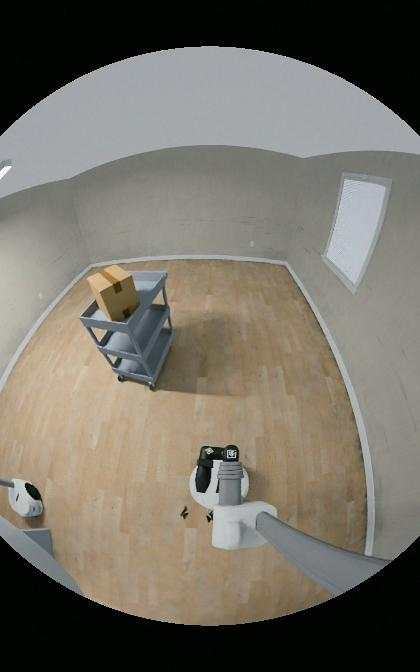

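Call:
{"method": "move", "body": {
  "blocking": false,
  "cameras": [],
  "r1": {"base":{"translate_m":1.0}}
}}

Call:
{"method": "wait", "body": {
  "seconds": 9,
  "cameras": []
}}

Call:
{"method": "move", "body": {
  "blocking": false,
  "cameras": [],
  "r1": {"base":{"translate_m":1.3}}
}}

Call:
{"method": "wait", "body": {
  "seconds": 9,
  "cameras": ["r1_head_left_camera"]
}}

Call:
{"method": "move", "body": {
  "blocking": false,
  "cameras": [],
  "r1": {"base":{"rotate_rad":3.14},"joints":{"lift_m":0.7}}
}}

Call:
{"method": "wait", "body": {
  "seconds": 7,
  "cameras": ["r1_head_camera","r1_head_right_camera"]
}}

Scene clock: 503.87 s.
move: r1 moving
r1.base_odometry: x=-2.379 y=+3.162 heading=+2.915
r1.turned_by_wheels: +0.000
r1.turned_by_imu: +0.000
r1.base_tilt: forward=-1.6 right=+1.2
r1.lidar_m: 3.74 0.97 1.17 3.28 1.77 2.09 2.01 2.06 1.48 1.42 1.48 2.05
r1.base_status: translate_m moving
r1.joint_positions: lift_m=+0.600 arm_m=+0.000 wrist_yaw_rad=+3.089 wrist_pitch_rad=+0.002 wrist_roll_rad=+0.000 gripper_m=+0.056
r1.joint_status: not commanded
r1.measured_speeds: translate_m=+0.121 strafe_m=+0.000 rotate_rad=+0.004 lift_m=+0.000 arm_m=+0.000 wrist_yaw_rad=+0.000 wrist_pitch_rad=+0.000 wrist_roll_rad=+0.000
r1.motor_effort: lift_m=+24(24) arm_m=-4(4) wheel_0=+5(10) wheel_1=+6(7) wheel_2=-7(9)
r1.servo_current: wrist_yaw_rad=46(65) wrist_pitch_rad=46(46) wrist_roll_rad=46(59) gripper_m=39(46)
r1.hand_pose: x=-0.1125 y=+0.1024 z=+0.7772 quat_wxyz=(+0.026, -0.001, +0.000, +1.000) (m; r1's base frame)
r1.wrist_depth_mm: 137 138 - - - - - / 113 139 - - - - - / 117 139 271 - - - - / 137 159 - - - - - / - - - - - - - / - - 194 - 187 - - / 1983 1756 1756 154 1808 1661 1808
r2: as last shown
r2.turned_by_imu: +0.000
r2.base_tilt: forward=-0.6 right=+0.0
r2.lidar_m: 1.19 0.34 0.32 3.25 1.80 1.84 - 2.28 1.57 1.47 1.51 1.25
r2.motor_effort: lift_m=+20(20) arm_m=-4(4) wheel_0=+2(2) wheel_1=-11(12) wheel_2=+5(5)
r2.servo_current: wrist_yaw_rad=59(65) wrist_pitch_rad=46(52) wrist_roll_rad=52(52) gripper_m=98(104)
r2.wrist_depth_mm: - - 231 162 247 254 263 / - - 231 163 249 256 265 / - - 234 161 249 257 265 / - - 235 162 250 259 266 / - - 236 163 251 262 268 / - - 233 163 176 260 270 / 1708 1756 236 - 257 260 273
pictures: none
No camera images: "cameras" was empty.

Scene clock: 508.20 s.
earlier move: r1 done
r1.base_odometry: x=-3.323 y=+3.379 heading=+2.915
r1.turned_by_wheels: +0.000
r1.turned_by_imu: +0.000
r1.base_tilt: forward=-1.6 right=+1.3
r1.lidar_m: 2.78 2.89 0.56 0.53 0.61 2.32 3.02 2.06 1.48 1.43 1.49 2.08
r1.base_status: done
r1.joint_positions: lift_m=+0.600 arm_m=+0.000 wrist_yaw_rad=+3.089 wrist_pitch_rad=+0.002 wrist_roll_rad=+0.000 gripper_m=+0.056
r1.joint_status: not commanded
r1.measured_speeds: all 0
r1.motor_effort: lift_m=+24(24) arm_m=-4(4) wheel_0=+3(10) wheel_1=+1(7) wheel_2=+0(10)
r1.servo_current: wrist_yaw_rad=46(72) wrist_pitch_rad=46(52) wrist_roll_rad=52(72) gripper_m=46(52)
r1.hand_pose: x=-0.1125 y=+0.1024 z=+0.7772 quat_wxyz=(+0.026, -0.001, +0.000, +1.000) (m; r1's base frame)
r1.wrist_depth_mm: 136 138 - - - - - / 113 139 - - - - - / 118 140 274 - - - - / 137 162 - - - - - / - - - - - - - / - - 193 - 187 - - / 1921 1708 1756 154 1756 1708 1921
r2.base_odometry: x=-2.353 y=-2.371 heading=-2.126
r2.turned_by_wheels: +0.000
r2.turned_by_imu: +0.001
r2.base_tilt: forward=-0.6 right=+0.0
r2.lidar_m: 1.19 0.33 0.31 3.27 2.48 1.84 - 2.29 1.59 1.47 1.52 1.30
r2.base_status: not commanded
r2.joint_positions: lift_m=+0.800 arm_m=+0.000 wrist_yaw_rad=+1.593 wrist_pitch_rad=+0.003 wrist_roll_rad=+0.001 gripper_m=-0.037
r2.joint_status: not commanded
r2.measured_speeds: all 0
r2.motor_effort: lift_m=+20(20) arm_m=-4(5) wheel_0=+2(2) wheel_1=-11(12) wheel_2=+4(5)
r2.servo_current: wrist_yaw_rad=52(65) wrist_pitch_rad=39(52) wrist_roll_rad=52(59) gripper_m=98(104)
r2.hand_pose: x=+0.2520 y=+0.2902 z=+0.9771 quat_wxyz=(+0.699, -0.001, +0.002, +0.715) (m; r2's base frame)
r2.wrist_depth_mm: - - 231 162 247 254 264 / - - 232 163 249 257 265 / - - 233 162 250 258 265 / - - 235 162 249 258 267 / - - 236 163 251 260 268 / - - 233 164 176 262 271 / - - 236 - 255 260 272
wait: 4.33 of 9 s (r1 has come to rest)
pictures: none
No camera images: "cameras" was empty.

Scene clock: 508.70 s.
move: r1 moving
r1.base_odometry: x=-3.354 y=+3.386 heading=+2.916
r1.turned_by_wheels: +0.000
r1.turned_by_imu: +0.000
r1.base_tilt: forward=-1.6 right=+1.3
r1.lidar_m: 2.75 2.86 0.53 0.51 0.60 2.34 3.04 2.05 1.49 1.44 1.49 2.03
r1.base_status: translate_m moving
r1.joint_positions: lift_m=+0.600 arm_m=+0.000 wrist_yaw_rad=+3.089 wrist_pitch_rad=+0.002 wrist_roll_rad=+0.000 gripper_m=+0.056
r1.joint_status: not commanded
r1.measured_speeds: translate_m=+0.122 strafe_m=+0.001 rotate_rad=-0.003 lift_m=+0.000 arm_m=+0.000 wrist_yaw_rad=+0.000 wrist_pitch_rad=+0.000 wrist_roll_rad=+0.000
r1.motor_effort: lift_m=+24(24) arm_m=-4(4) wheel_0=+6(8) wheel_1=+5(7) wheel_2=-9(9)
r1.servo_current: wrist_yaw_rad=33(59) wrist_pitch_rad=39(46) wrist_roll_rad=52(59) gripper_m=46(46)
r1.hand_pose: x=-0.1125 y=+0.1024 z=+0.7772 quat_wxyz=(+0.026, -0.001, +0.000, +1.000) (m; r1's base frame)
r1.wrist_depth_mm: 137 139 - - - - - / 113 139 - - - - - / 117 139 272 - - - - / 137 162 - - - - - / - - - - - - - / - - 194 - 187 - - / 1863 1708 1708 153 1808 1708 1808
r2: as last shown
r2.turned_by_imu: +0.000
r2.base_tilt: forward=-0.7 right=+0.0
r2.lidar_m: 1.19 0.32 0.35 3.27 2.50 1.83 - 2.30 1.56 1.47 1.53 1.30
r2.motor_effort: lift_m=+20(20) arm_m=-4(4) wheel_0=+2(2) wheel_1=-11(11) wheel_2=+4(4)
r2.servo_current: wrist_yaw_rad=72(72) wrist_pitch_rad=46(46) wrist_roll_rad=46(59) gripper_m=91(111)
r2.wrist_depth_mm: - - 230 162 247 254 263 / - - 232 163 249 256 264 / - - 232 162 249 257 265 / - - 234 163 250 258 267 / - - 236 163 252 260 268 / - - 234 164 176 260 271 / - - 236 - 255 260 272
pictures: none
No camera images: "cameras" was empty.

Scene clock: 514.03 s.
earlier move: r1 done
r1.base_odometry: x=-4.590 y=+3.671 heading=+2.916
r1.turned_by_wheels: +0.000
r1.turned_by_imu: +0.000
r1.base_tilt: forward=-1.6 right=+1.3
r1.lidar_m: 1.48 1.56 2.15 3.27 1.09 0.95 - 2.06 1.49 1.42 1.51 1.55
r1.base_status: done
r1.joint_positions: lift_m=+0.600 arm_m=+0.000 wrist_yaw_rad=+3.089 wrist_pitch_rad=+0.002 wrist_roll_rad=+0.000 gripper_m=+0.056
r1.joint_status: not commanded
r1.measured_speeds: all 0
r1.motor_effort: lift_m=+24(24) arm_m=-4(4) wheel_0=+1(9) wheel_1=+2(8) wheel_2=+0(10)
r1.servo_current: wrist_yaw_rad=46(72) wrist_pitch_rad=52(52) wrist_roll_rad=33(65) gripper_m=39(52)
r1.hand_pose: x=-0.1125 y=+0.1024 z=+0.7772 quat_wxyz=(+0.026, -0.001, +0.000, +1.000) (m; r1's base frame)
r1.wrist_depth_mm: 136 139 - - - - - / 113 139 - - - - - / 118 140 272 - - 1281 - / 137 161 - - - 1308 - / - - - - - - - / - - 193 - 187 - - / 1921 1756 1756 153 1756 - 1863
r2.base_odometry: x=-2.353 y=-2.371 heading=-2.126
r2.turned_by_wheels: +0.000
r2.turned_by_imu: +0.001
r2.base_tilt: forward=-0.7 right=+0.0
r2.lidar_m: 1.19 0.33 0.32 3.27 3.34 1.84 - 2.32 1.57 1.46 1.52 1.31
r2.base_status: not commanded
r2.joint_positions: lift_m=+0.800 arm_m=+0.000 wrist_yaw_rad=+1.593 wrist_pitch_rad=+0.003 wrist_roll_rad=+0.001 gripper_m=-0.037
r2.joint_status: not commanded
r2.measured_speeds: all 0
r2.motor_effort: lift_m=+20(20) arm_m=-4(5) wheel_0=+2(2) wheel_1=-11(12) wheel_2=+4(5)
r2.servo_current: wrist_yaw_rad=39(72) wrist_pitch_rad=46(46) wrist_roll_rad=33(65) gripper_m=98(111)
r2.hand_pose: x=+0.2520 y=+0.2902 z=+0.9771 quat_wxyz=(+0.699, -0.001, +0.002, +0.715) (m; r2's base frame)
r2.wrist_depth_mm: - - 230 161 247 254 263 / - - 232 163 249 257 265 / - - 234 162 249 257 266 / - - 235 162 250 259 266 / - - 236 163 253 260 268 / - - 233 163 176 260 271 / - - 236 - 256 259 272
wait: 5.33 of 9 s (r1 has come to rest)
pictures: r1_head_left_camera
Images, in order (width x height): r1_head_left_camera 420x672.

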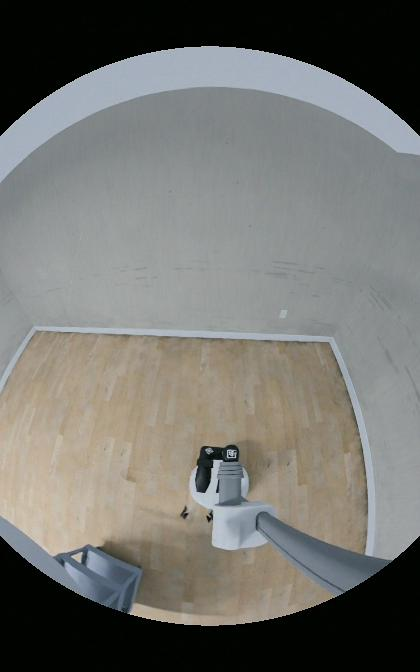

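Scene clock: 514.53 s.
move: r1 moving
r1.base_odometry: x=-4.590 y=+3.671 heading=-3.116
r1.turned_by_wheels: +0.252
r1.turned_by_imu: +0.252
r1.base_tilt: forward=-1.6 right=+1.3
r1.lidar_m: 1.48 1.75 3.04 3.28 0.94 1.01 3.05 1.72 1.42 1.41 1.68 1.49
r1.base_status: rotate_rad moving
r1.joint_positions: lift_m=+0.637 arm_m=+0.000 wrist_yaw_rad=+3.089 wrist_pitch_rad=+0.002 wrist_roll_rad=+0.000 gripper_m=+0.056
r1.joint_status: lift_m moving
r1.measured_speeds: translate_m=-0.001 strafe_m=+0.000 rotate_rad=+0.971 lift_m=+0.146 arm_m=+0.000 wrist_yaw_rad=+0.000 wrist_pitch_rad=+0.000 wrist_roll_rad=+0.000
r1.motor_effort: lift_m=+26(28) arm_m=-4(4) wheel_0=-6(8) wheel_1=-6(9) wheel_2=-7(7)
r1.servo_current: wrist_yaw_rad=39(65) wrist_pitch_rad=46(46) wrist_roll_rad=59(65) gripper_m=39(46)
r1.hand_pose: x=-0.1125 y=+0.1024 z=+0.8150 quat_wxyz=(+0.026, -0.001, +0.000, +1.000) (m; r1's base frame)
r1.wrist_depth_mm: 136 139 - - - - - / 113 139 - - - - - / 118 139 272 - - - 1118 / 137 162 - - - - 1098 / - - - - - - - / - - 194 - 188 - - / 1863 1756 1756 153 1863 904 -
r2: as last shown
r2.turned_by_imu: +0.000
r2.base_tilt: forward=-0.6 right=+0.0
r2.lidar_m: 1.19 0.34 0.32 3.25 3.38 1.83 - 2.33 1.58 1.48 1.53 1.28
r2.motor_effort: lift_m=+20(20) arm_m=-4(4) wheel_0=+1(2) wheel_1=-11(11) wheel_2=+4(5)
r2.servo_current: wrist_yaw_rad=59(59) wrist_pitch_rad=39(46) wrist_roll_rad=52(52) gripper_m=91(104)
r2.wrist_depth_mm: - - 231 162 247 255 264 / - - 231 163 248 256 265 / - - 233 162 249 257 266 / - - 234 162 249 259 267 / - - 236 163 253 259 268 / - - 232 164 176 262 268 / - - 236 - 256 259 272
pictures: none
No camera images: "cameras" was empty.

Scene clock: 516.90 s.
earlier move: r1 done
r1.base_odometry: x=-4.590 y=+3.671 heading=-0.228
r1.turned_by_wheels: +2.888
r1.turned_by_imu: +2.903
r1.base_tilt: forward=-1.6 right=+1.2
r1.lidar_m: 4.27 2.08 1.45 1.40 1.47 1.55 1.49 1.56 2.11 3.30 1.14 0.95
r1.base_status: done
r1.joint_positions: lift_m=+0.700 arm_m=+0.000 wrist_yaw_rad=+3.089 wrist_pitch_rad=+0.002 wrist_roll_rad=+0.000 gripper_m=+0.056
r1.joint_status: all done
r1.measured_speeds: all 0
r1.motor_effort: lift_m=+24(28) arm_m=-4(5) wheel_0=-2(11) wheel_1=-1(9) wheel_2=-1(8)
r1.servo_current: wrist_yaw_rad=33(65) wrist_pitch_rad=39(52) wrist_roll_rad=46(72) gripper_m=39(46)
r1.hand_pose: x=-0.1124 y=+0.1024 z=+0.8771 quat_wxyz=(+0.026, -0.001, +0.000, +1.000) (m; r1's base frame)
r1.wrist_depth_mm: 136 138 - - - - - / 113 139 - - - - - / 118 139 228 - - - - / 137 162 - - - - - / - - - - - - - / - - 190 - 187 - - / - 141 - 136 - - -
r2.base_odometry: x=-2.353 y=-2.371 heading=-2.126
r2.turned_by_wheels: +0.000
r2.turned_by_imu: +0.000
r2.base_tilt: forward=-0.6 right=+0.0
r2.lidar_m: 1.21 0.32 0.32 3.26 3.37 1.84 - 2.27 1.56 1.48 1.49 1.30
r2.base_status: not commanded
r2.joint_positions: lift_m=+0.800 arm_m=+0.000 wrist_yaw_rad=+1.593 wrist_pitch_rad=+0.003 wrist_roll_rad=+0.001 gripper_m=-0.037
r2.joint_status: not commanded
r2.measured_speeds: all 0
r2.motor_effort: lift_m=+20(20) arm_m=-5(5) wheel_0=+2(2) wheel_1=-11(12) wheel_2=+4(5)
r2.servo_current: wrist_yaw_rad=52(65) wrist_pitch_rad=46(52) wrist_roll_rad=46(59) gripper_m=98(111)
r2.hand_pose: x=+0.2520 y=+0.2902 z=+0.9771 quat_wxyz=(+0.699, -0.001, +0.002, +0.715) (m; r2's base frame)
r2.wrist_depth_mm: - - 230 162 247 254 265 / - - 232 163 249 256 263 / - - 233 162 249 257 265 / - - 234 162 249 260 267 / - - 236 163 252 262 270 / - - 233 163 176 260 271 / - - 236 - 256 259 271
wait: 2.37 of 7 s (r1 has come to rest)
pictures: r1_head_camera, r1_head_right_camera
Images, in order (width x height): r1_head_camera 420x560, r1_head_right_camera 420x672.

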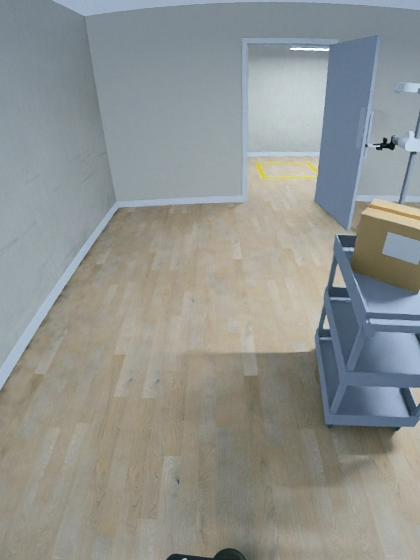

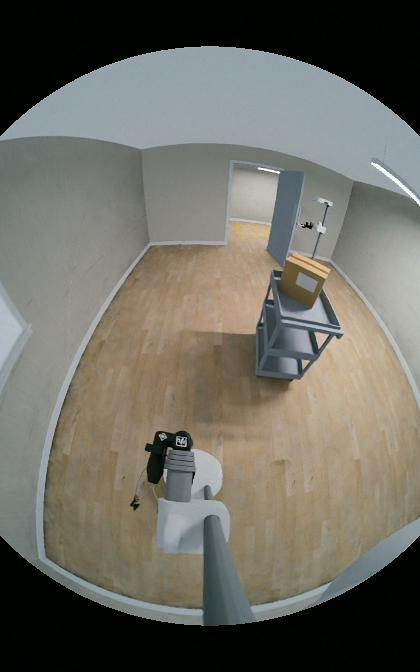

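Call:
{"method": "move", "body": {
  "blocking": false,
  "cameras": [],
  "r1": {"base":{"strafe_m":-0.75},"joints":{"lift_m":0.684,"wrist_yaw_rad":0.0,"wrist_roll_rad":1.57,"gripper_m":0.1}}
}}

Call:
{"method": "wait", "body": {
  "seconds": 7,
  "cameras": ["r1_head_camera","r1_wrist_camera"]
}}

Scene clock: 524.17 s.
move: r1 moving
r1.base_odometry: x=-4.598 y=+3.636 heading=-0.228
r1.turned_by_wheels: +0.000
r1.turned_by_imu: +0.000
r1.base_tilt: forward=-1.6 right=+1.3
r1.lidar_m: 4.27 2.12 1.53 1.43 1.53 1.55 1.47 1.54 2.12 3.25 1.12 0.92
r1.base_status: strafe_m moving
r1.joint_positions: lift_m=+0.685 arm_m=+0.000 wrist_yaw_rad=+2.503 wrist_pitch_rad=+0.002 wrist_roll_rad=+0.580 gripper_m=+0.075
r1.joint_status: lift_m moving; wrist_yaw_rad moving; wrist_roll_rad moving; gripper_m moving
r1.measured_speeds: translate_m=-0.001 strafe_m=-0.140 rotate_rad=+0.007 lift_m=+0.000 arm_m=+0.000 wrist_yaw_rad=-1.822 wrist_pitch_rad=+0.000 wrist_roll_rad=+1.818
r1.motor_effort: lift_m=+13(25) arm_m=-4(4) wheel_0=+10(10) wheel_1=-8(10) wheel_2=+1(3)
r1.servo_current: wrist_yaw_rad=91(111) wrist_pitch_rad=46(46) wrist_roll_rad=78(111) gripper_m=78(78)
r1.hand_pose: x=-0.0084 y=+0.2421 z=+0.8621 quat_wxyz=(+0.301, +0.089, +0.272, +0.910) (m; r1's base frame)
r1.wrist_depth_mm: - - - - - - - / - - - - - - - / - - - - - - - / - - - - - - - / - - - - - - - / - - 192 - 192 - 1430 / - 145 - 137 1661 1464 1281
r2: as last shown
r2.lidar_m: 1.19 0.34 0.34 3.25 3.37 1.83 - 2.32 1.60 1.47 1.52 1.28
r2.motor_effort: lift_m=+20(20) arm_m=-4(4) wheel_0=+2(2) wheel_1=-11(11) wheel_2=+4(4)
r2.servo_current: wrist_yaw_rad=52(65) wrist_pitch_rad=39(46) wrist_roll_rad=46(52) gripper_m=104(111)
r2.wrist_depth_mm: - - 231 162 246 254 263 / - - 232 163 248 256 265 / - - 233 162 250 257 266 / - - 234 162 250 258 266 / - - 236 163 252 259 268 / - - 233 164 176 262 271 / - - 236 - 255 260 273
pictures: none
No camera images: "cameras" was empty.

Scene clock: 527.50 s.
earlier move: r1 done
r1.base_odometry: x=-4.759 y=+2.940 heading=-0.228
r1.turned_by_wheels: +0.000
r1.turned_by_imu: -0.005
r1.base_tilt: forward=-1.6 right=+1.2
r1.lidar_m: 0.76 0.82 2.25 2.14 2.14 1.52 1.47 1.55 2.12 2.54 2.61 3.06
r1.base_status: done
r1.joint_positions: lift_m=+0.684 arm_m=+0.000 wrist_yaw_rad=+0.003 wrist_pitch_rad=+0.002 wrist_roll_rad=+1.568 gripper_m=+0.100
r1.joint_status: all done
r1.measured_speeds: all 0
r1.motor_effort: lift_m=+13(25) arm_m=-4(4) wheel_0=+0(11) wheel_1=-1(12) wheel_2=+0(3)
r1.servo_current: wrist_yaw_rad=52(130) wrist_pitch_rad=33(52) wrist_roll_rad=46(111) gripper_m=39(91)
r1.hand_pose: x=+0.4596 y=-0.0867 z=+0.8621 quat_wxyz=(+0.708, +0.706, +0.002, +0.000) (m; r1's base frame)
r1.wrist_depth_mm: - - - - - 1708 1229 / - - - - - 1756 1205 / - - - - - 1661 1229 / - - - 609 - - 609 / - - 854 609 - - 609 / - - 215 904 193 - - / - - - 144 - 627 1205
r2.base_odometry: x=-2.353 y=-2.371 heading=-2.126
r2.turned_by_wheels: +0.000
r2.turned_by_imu: +0.000
r2.base_tilt: forward=-0.7 right=+0.0
r2.lidar_m: 1.18 0.31 0.34 3.27 3.32 1.83 3.06 2.31 1.57 1.47 1.53 1.29
r2.base_status: not commanded
r2.joint_positions: lift_m=+0.800 arm_m=+0.000 wrist_yaw_rad=+1.593 wrist_pitch_rad=+0.003 wrist_roll_rad=+0.001 gripper_m=-0.037
r2.joint_status: not commanded
r2.measured_speeds: all 0
r2.motor_effort: lift_m=+20(20) arm_m=-4(5) wheel_0=+2(2) wheel_1=-11(12) wheel_2=+4(5)
r2.servo_current: wrist_yaw_rad=59(72) wrist_pitch_rad=39(46) wrist_roll_rad=46(65) gripper_m=98(111)
r2.hand_pose: x=+0.2520 y=+0.2902 z=+0.9771 quat_wxyz=(+0.699, -0.001, +0.002, +0.715) (m; r2's base frame)
r2.wrist_depth_mm: - - 230 162 246 255 263 / - - 232 163 248 256 263 / - - 232 162 249 257 266 / - - 235 162 251 259 267 / - - 236 163 251 259 268 / - - 234 164 177 260 272 / - - 235 - 255 262 273
wait: 3.33 of 7 s (r1 has come to rest)
pictures: r1_head_camera, r1_wrist_camera
Images, in order (width x height): r1_head_camera 420x560, r1_wrist_camera 616x392.

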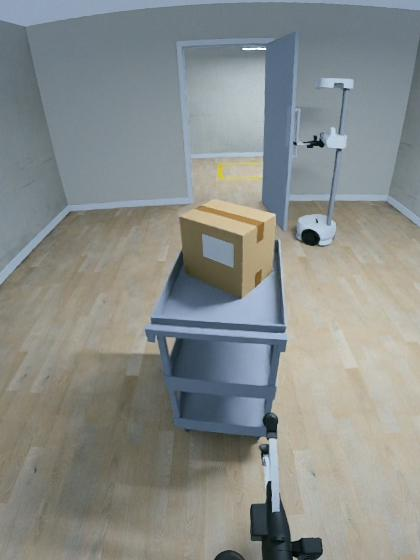

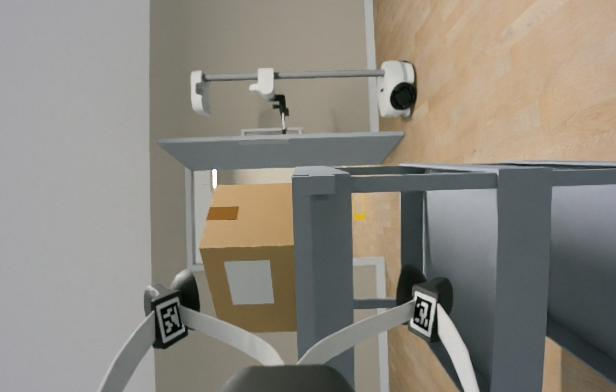

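Call:
{"method": "move", "body": {
  "blocking": false,
  "cameras": [],
  "r1": {"base":{"strafe_m":0.13,"translate_m":0.33}}
}}

Call:
{"method": "wait", "body": {
  "seconds": 7,
  "cameras": ["r1_head_camera","r1_wrist_camera"]
}}

Scene clock: 538.40 s.
move: r1 moving
r1.base_odometry: x=-4.726 y=+2.945 heading=-0.228
r1.turned_by_wheels: +0.000
r1.turned_by_imu: +0.000
r1.base_tilt: forward=-1.6 right=+1.3
r1.lidar_m: 0.72 0.78 2.26 2.14 2.22 1.59 1.50 1.56 2.16 2.56 2.64 0.77
r1.base_status: translate_m moving; strafe_m moving
r1.joint_positions: lift_m=+0.684 arm_m=+0.000 wrist_yaw_rad=+0.003 wrist_pitch_rad=+0.002 wrist_roll_rad=+1.568 gripper_m=+0.100
r1.joint_status: not commanded
r1.measured_speeds: translate_m=+0.122 strafe_m=+0.050 rotate_rad=-0.004 lift_m=+0.000 arm_m=+0.000 wrist_yaw_rad=+0.000 wrist_pitch_rad=+0.000 wrist_roll_rad=+0.000
r1.motor_effort: lift_m=+13(13) arm_m=-4(4) wheel_0=+5(5) wheel_1=+6(8) wheel_2=-8(9)
r1.servo_current: wrist_yaw_rad=52(59) wrist_pitch_rad=46(52) wrist_roll_rad=33(65) gripper_m=39(46)
r1.hand_pose: x=+0.4596 y=-0.0867 z=+0.8621 quat_wxyz=(+0.708, +0.706, +0.002, +0.000) (m; r1's base frame)
r1.wrist_depth_mm: - - - - - 1708 1205 / - - - - - 1708 1205 / - - - - - 1756 1160 / - - 991 569 580 585 580 / - - 842 585 - - - / - - 215 585 193 - 597 / - - - 144 - 603 609
r2: as last shown
r2.base_tilt: forward=-0.7 right=+0.1
r2.lidar_m: 1.20 0.35 0.33 3.28 3.33 1.85 3.06 2.31 1.58 1.48 1.51 1.30
r2.motor_effort: lift_m=+20(20) arm_m=-4(5) wheel_0=+2(2) wheel_1=-11(11) wheel_2=+4(4)
r2.servo_current: wrist_yaw_rad=59(59) wrist_pitch_rad=46(46) wrist_roll_rad=52(59) gripper_m=98(104)
r2.wrist_depth_mm: - - 231 162 247 255 263 / - - 231 163 247 256 264 / - - 233 162 250 256 264 / - - 235 162 250 259 266 / - - 236 163 252 262 268 / - - 234 164 176 262 271 / - - 236 - 255 259 272
pictures: none
No camera images: "cameras" was empty.

Scene clock: 540.50 s.
earlier move: r1 done
r1.base_odometry: x=-4.409 y=+2.992 heading=-0.228
r1.turned_by_wheels: +0.000
r1.turned_by_imu: +0.001
r1.base_tilt: forward=-1.6 right=+1.3
r1.lidar_m: 0.46 0.55 2.16 2.03 2.13 1.89 1.81 1.89 2.55 2.67 2.77 0.48
r1.base_status: done
r1.joint_positions: lift_m=+0.684 arm_m=+0.000 wrist_yaw_rad=+0.003 wrist_pitch_rad=+0.002 wrist_roll_rad=+1.568 gripper_m=+0.100
r1.joint_status: not commanded
r1.measured_speeds: all 0
r1.motor_effort: lift_m=+13(13) arm_m=-4(4) wheel_0=+2(6) wheel_1=+1(11) wheel_2=+0(9)
r1.servo_current: wrist_yaw_rad=52(72) wrist_pitch_rad=39(52) wrist_roll_rad=39(65) gripper_m=46(46)
r1.hand_pose: x=+0.4596 y=-0.0867 z=+0.8621 quat_wxyz=(+0.708, +0.706, +0.002, +0.000) (m; r1's base frame)
r1.wrist_depth_mm: - - - - 270 1808 - / - - 661 214 274 - - / - - 521 219 279 - - / - - 535 224 285 - - / - - 603 229 289 - - / - - 216 661 192 - - / - - - 144 304 1808 -
r2.base_odometry: x=-2.353 y=-2.371 heading=-2.126
r2.turned_by_wheels: +0.000
r2.turned_by_imu: +0.000
r2.base_tilt: forward=-0.7 right=+0.1
r2.lidar_m: 1.21 0.34 0.34 3.26 3.34 1.84 - 2.29 1.58 1.47 1.50 1.29
r2.base_status: not commanded
r2.joint_positions: lift_m=+0.800 arm_m=+0.000 wrist_yaw_rad=+1.593 wrist_pitch_rad=+0.003 wrist_roll_rad=+0.001 gripper_m=-0.037
r2.joint_status: not commanded
r2.measured_speeds: all 0
r2.motor_effort: lift_m=+20(20) arm_m=-4(5) wheel_0=+2(2) wheel_1=-11(12) wheel_2=+4(5)
r2.servo_current: wrist_yaw_rad=59(65) wrist_pitch_rad=39(52) wrist_roll_rad=33(59) gripper_m=104(104)
r2.hand_pose: x=+0.2520 y=+0.2902 z=+0.9771 quat_wxyz=(+0.699, -0.001, +0.002, +0.715) (m; r2's base frame)
r2.wrist_depth_mm: - - 230 162 246 255 263 / - - 232 163 249 256 264 / - - 234 162 249 258 265 / - - 236 163 249 259 267 / - - 236 163 252 259 268 / - - 233 164 176 262 271 / - - 236 - 256 259 272
wait: 2.10 of 7 s (r1 has come to rest)
pictures: r1_head_camera, r1_wrist_camera
Images, in order (width x height): r1_head_camera 420x560, r1_wrist_camera 616x392.

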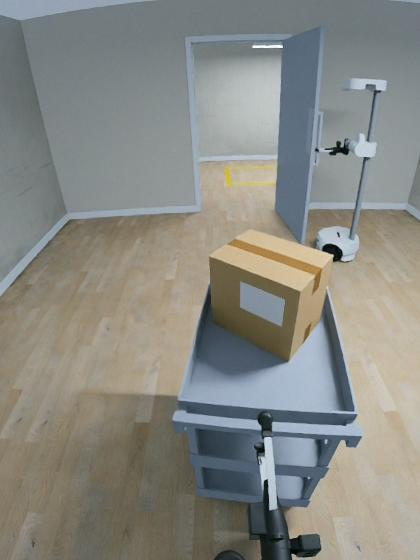

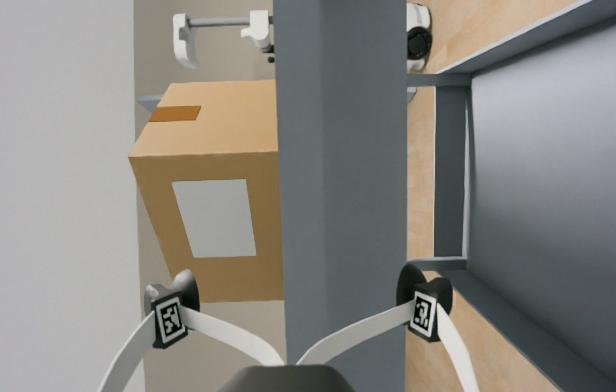

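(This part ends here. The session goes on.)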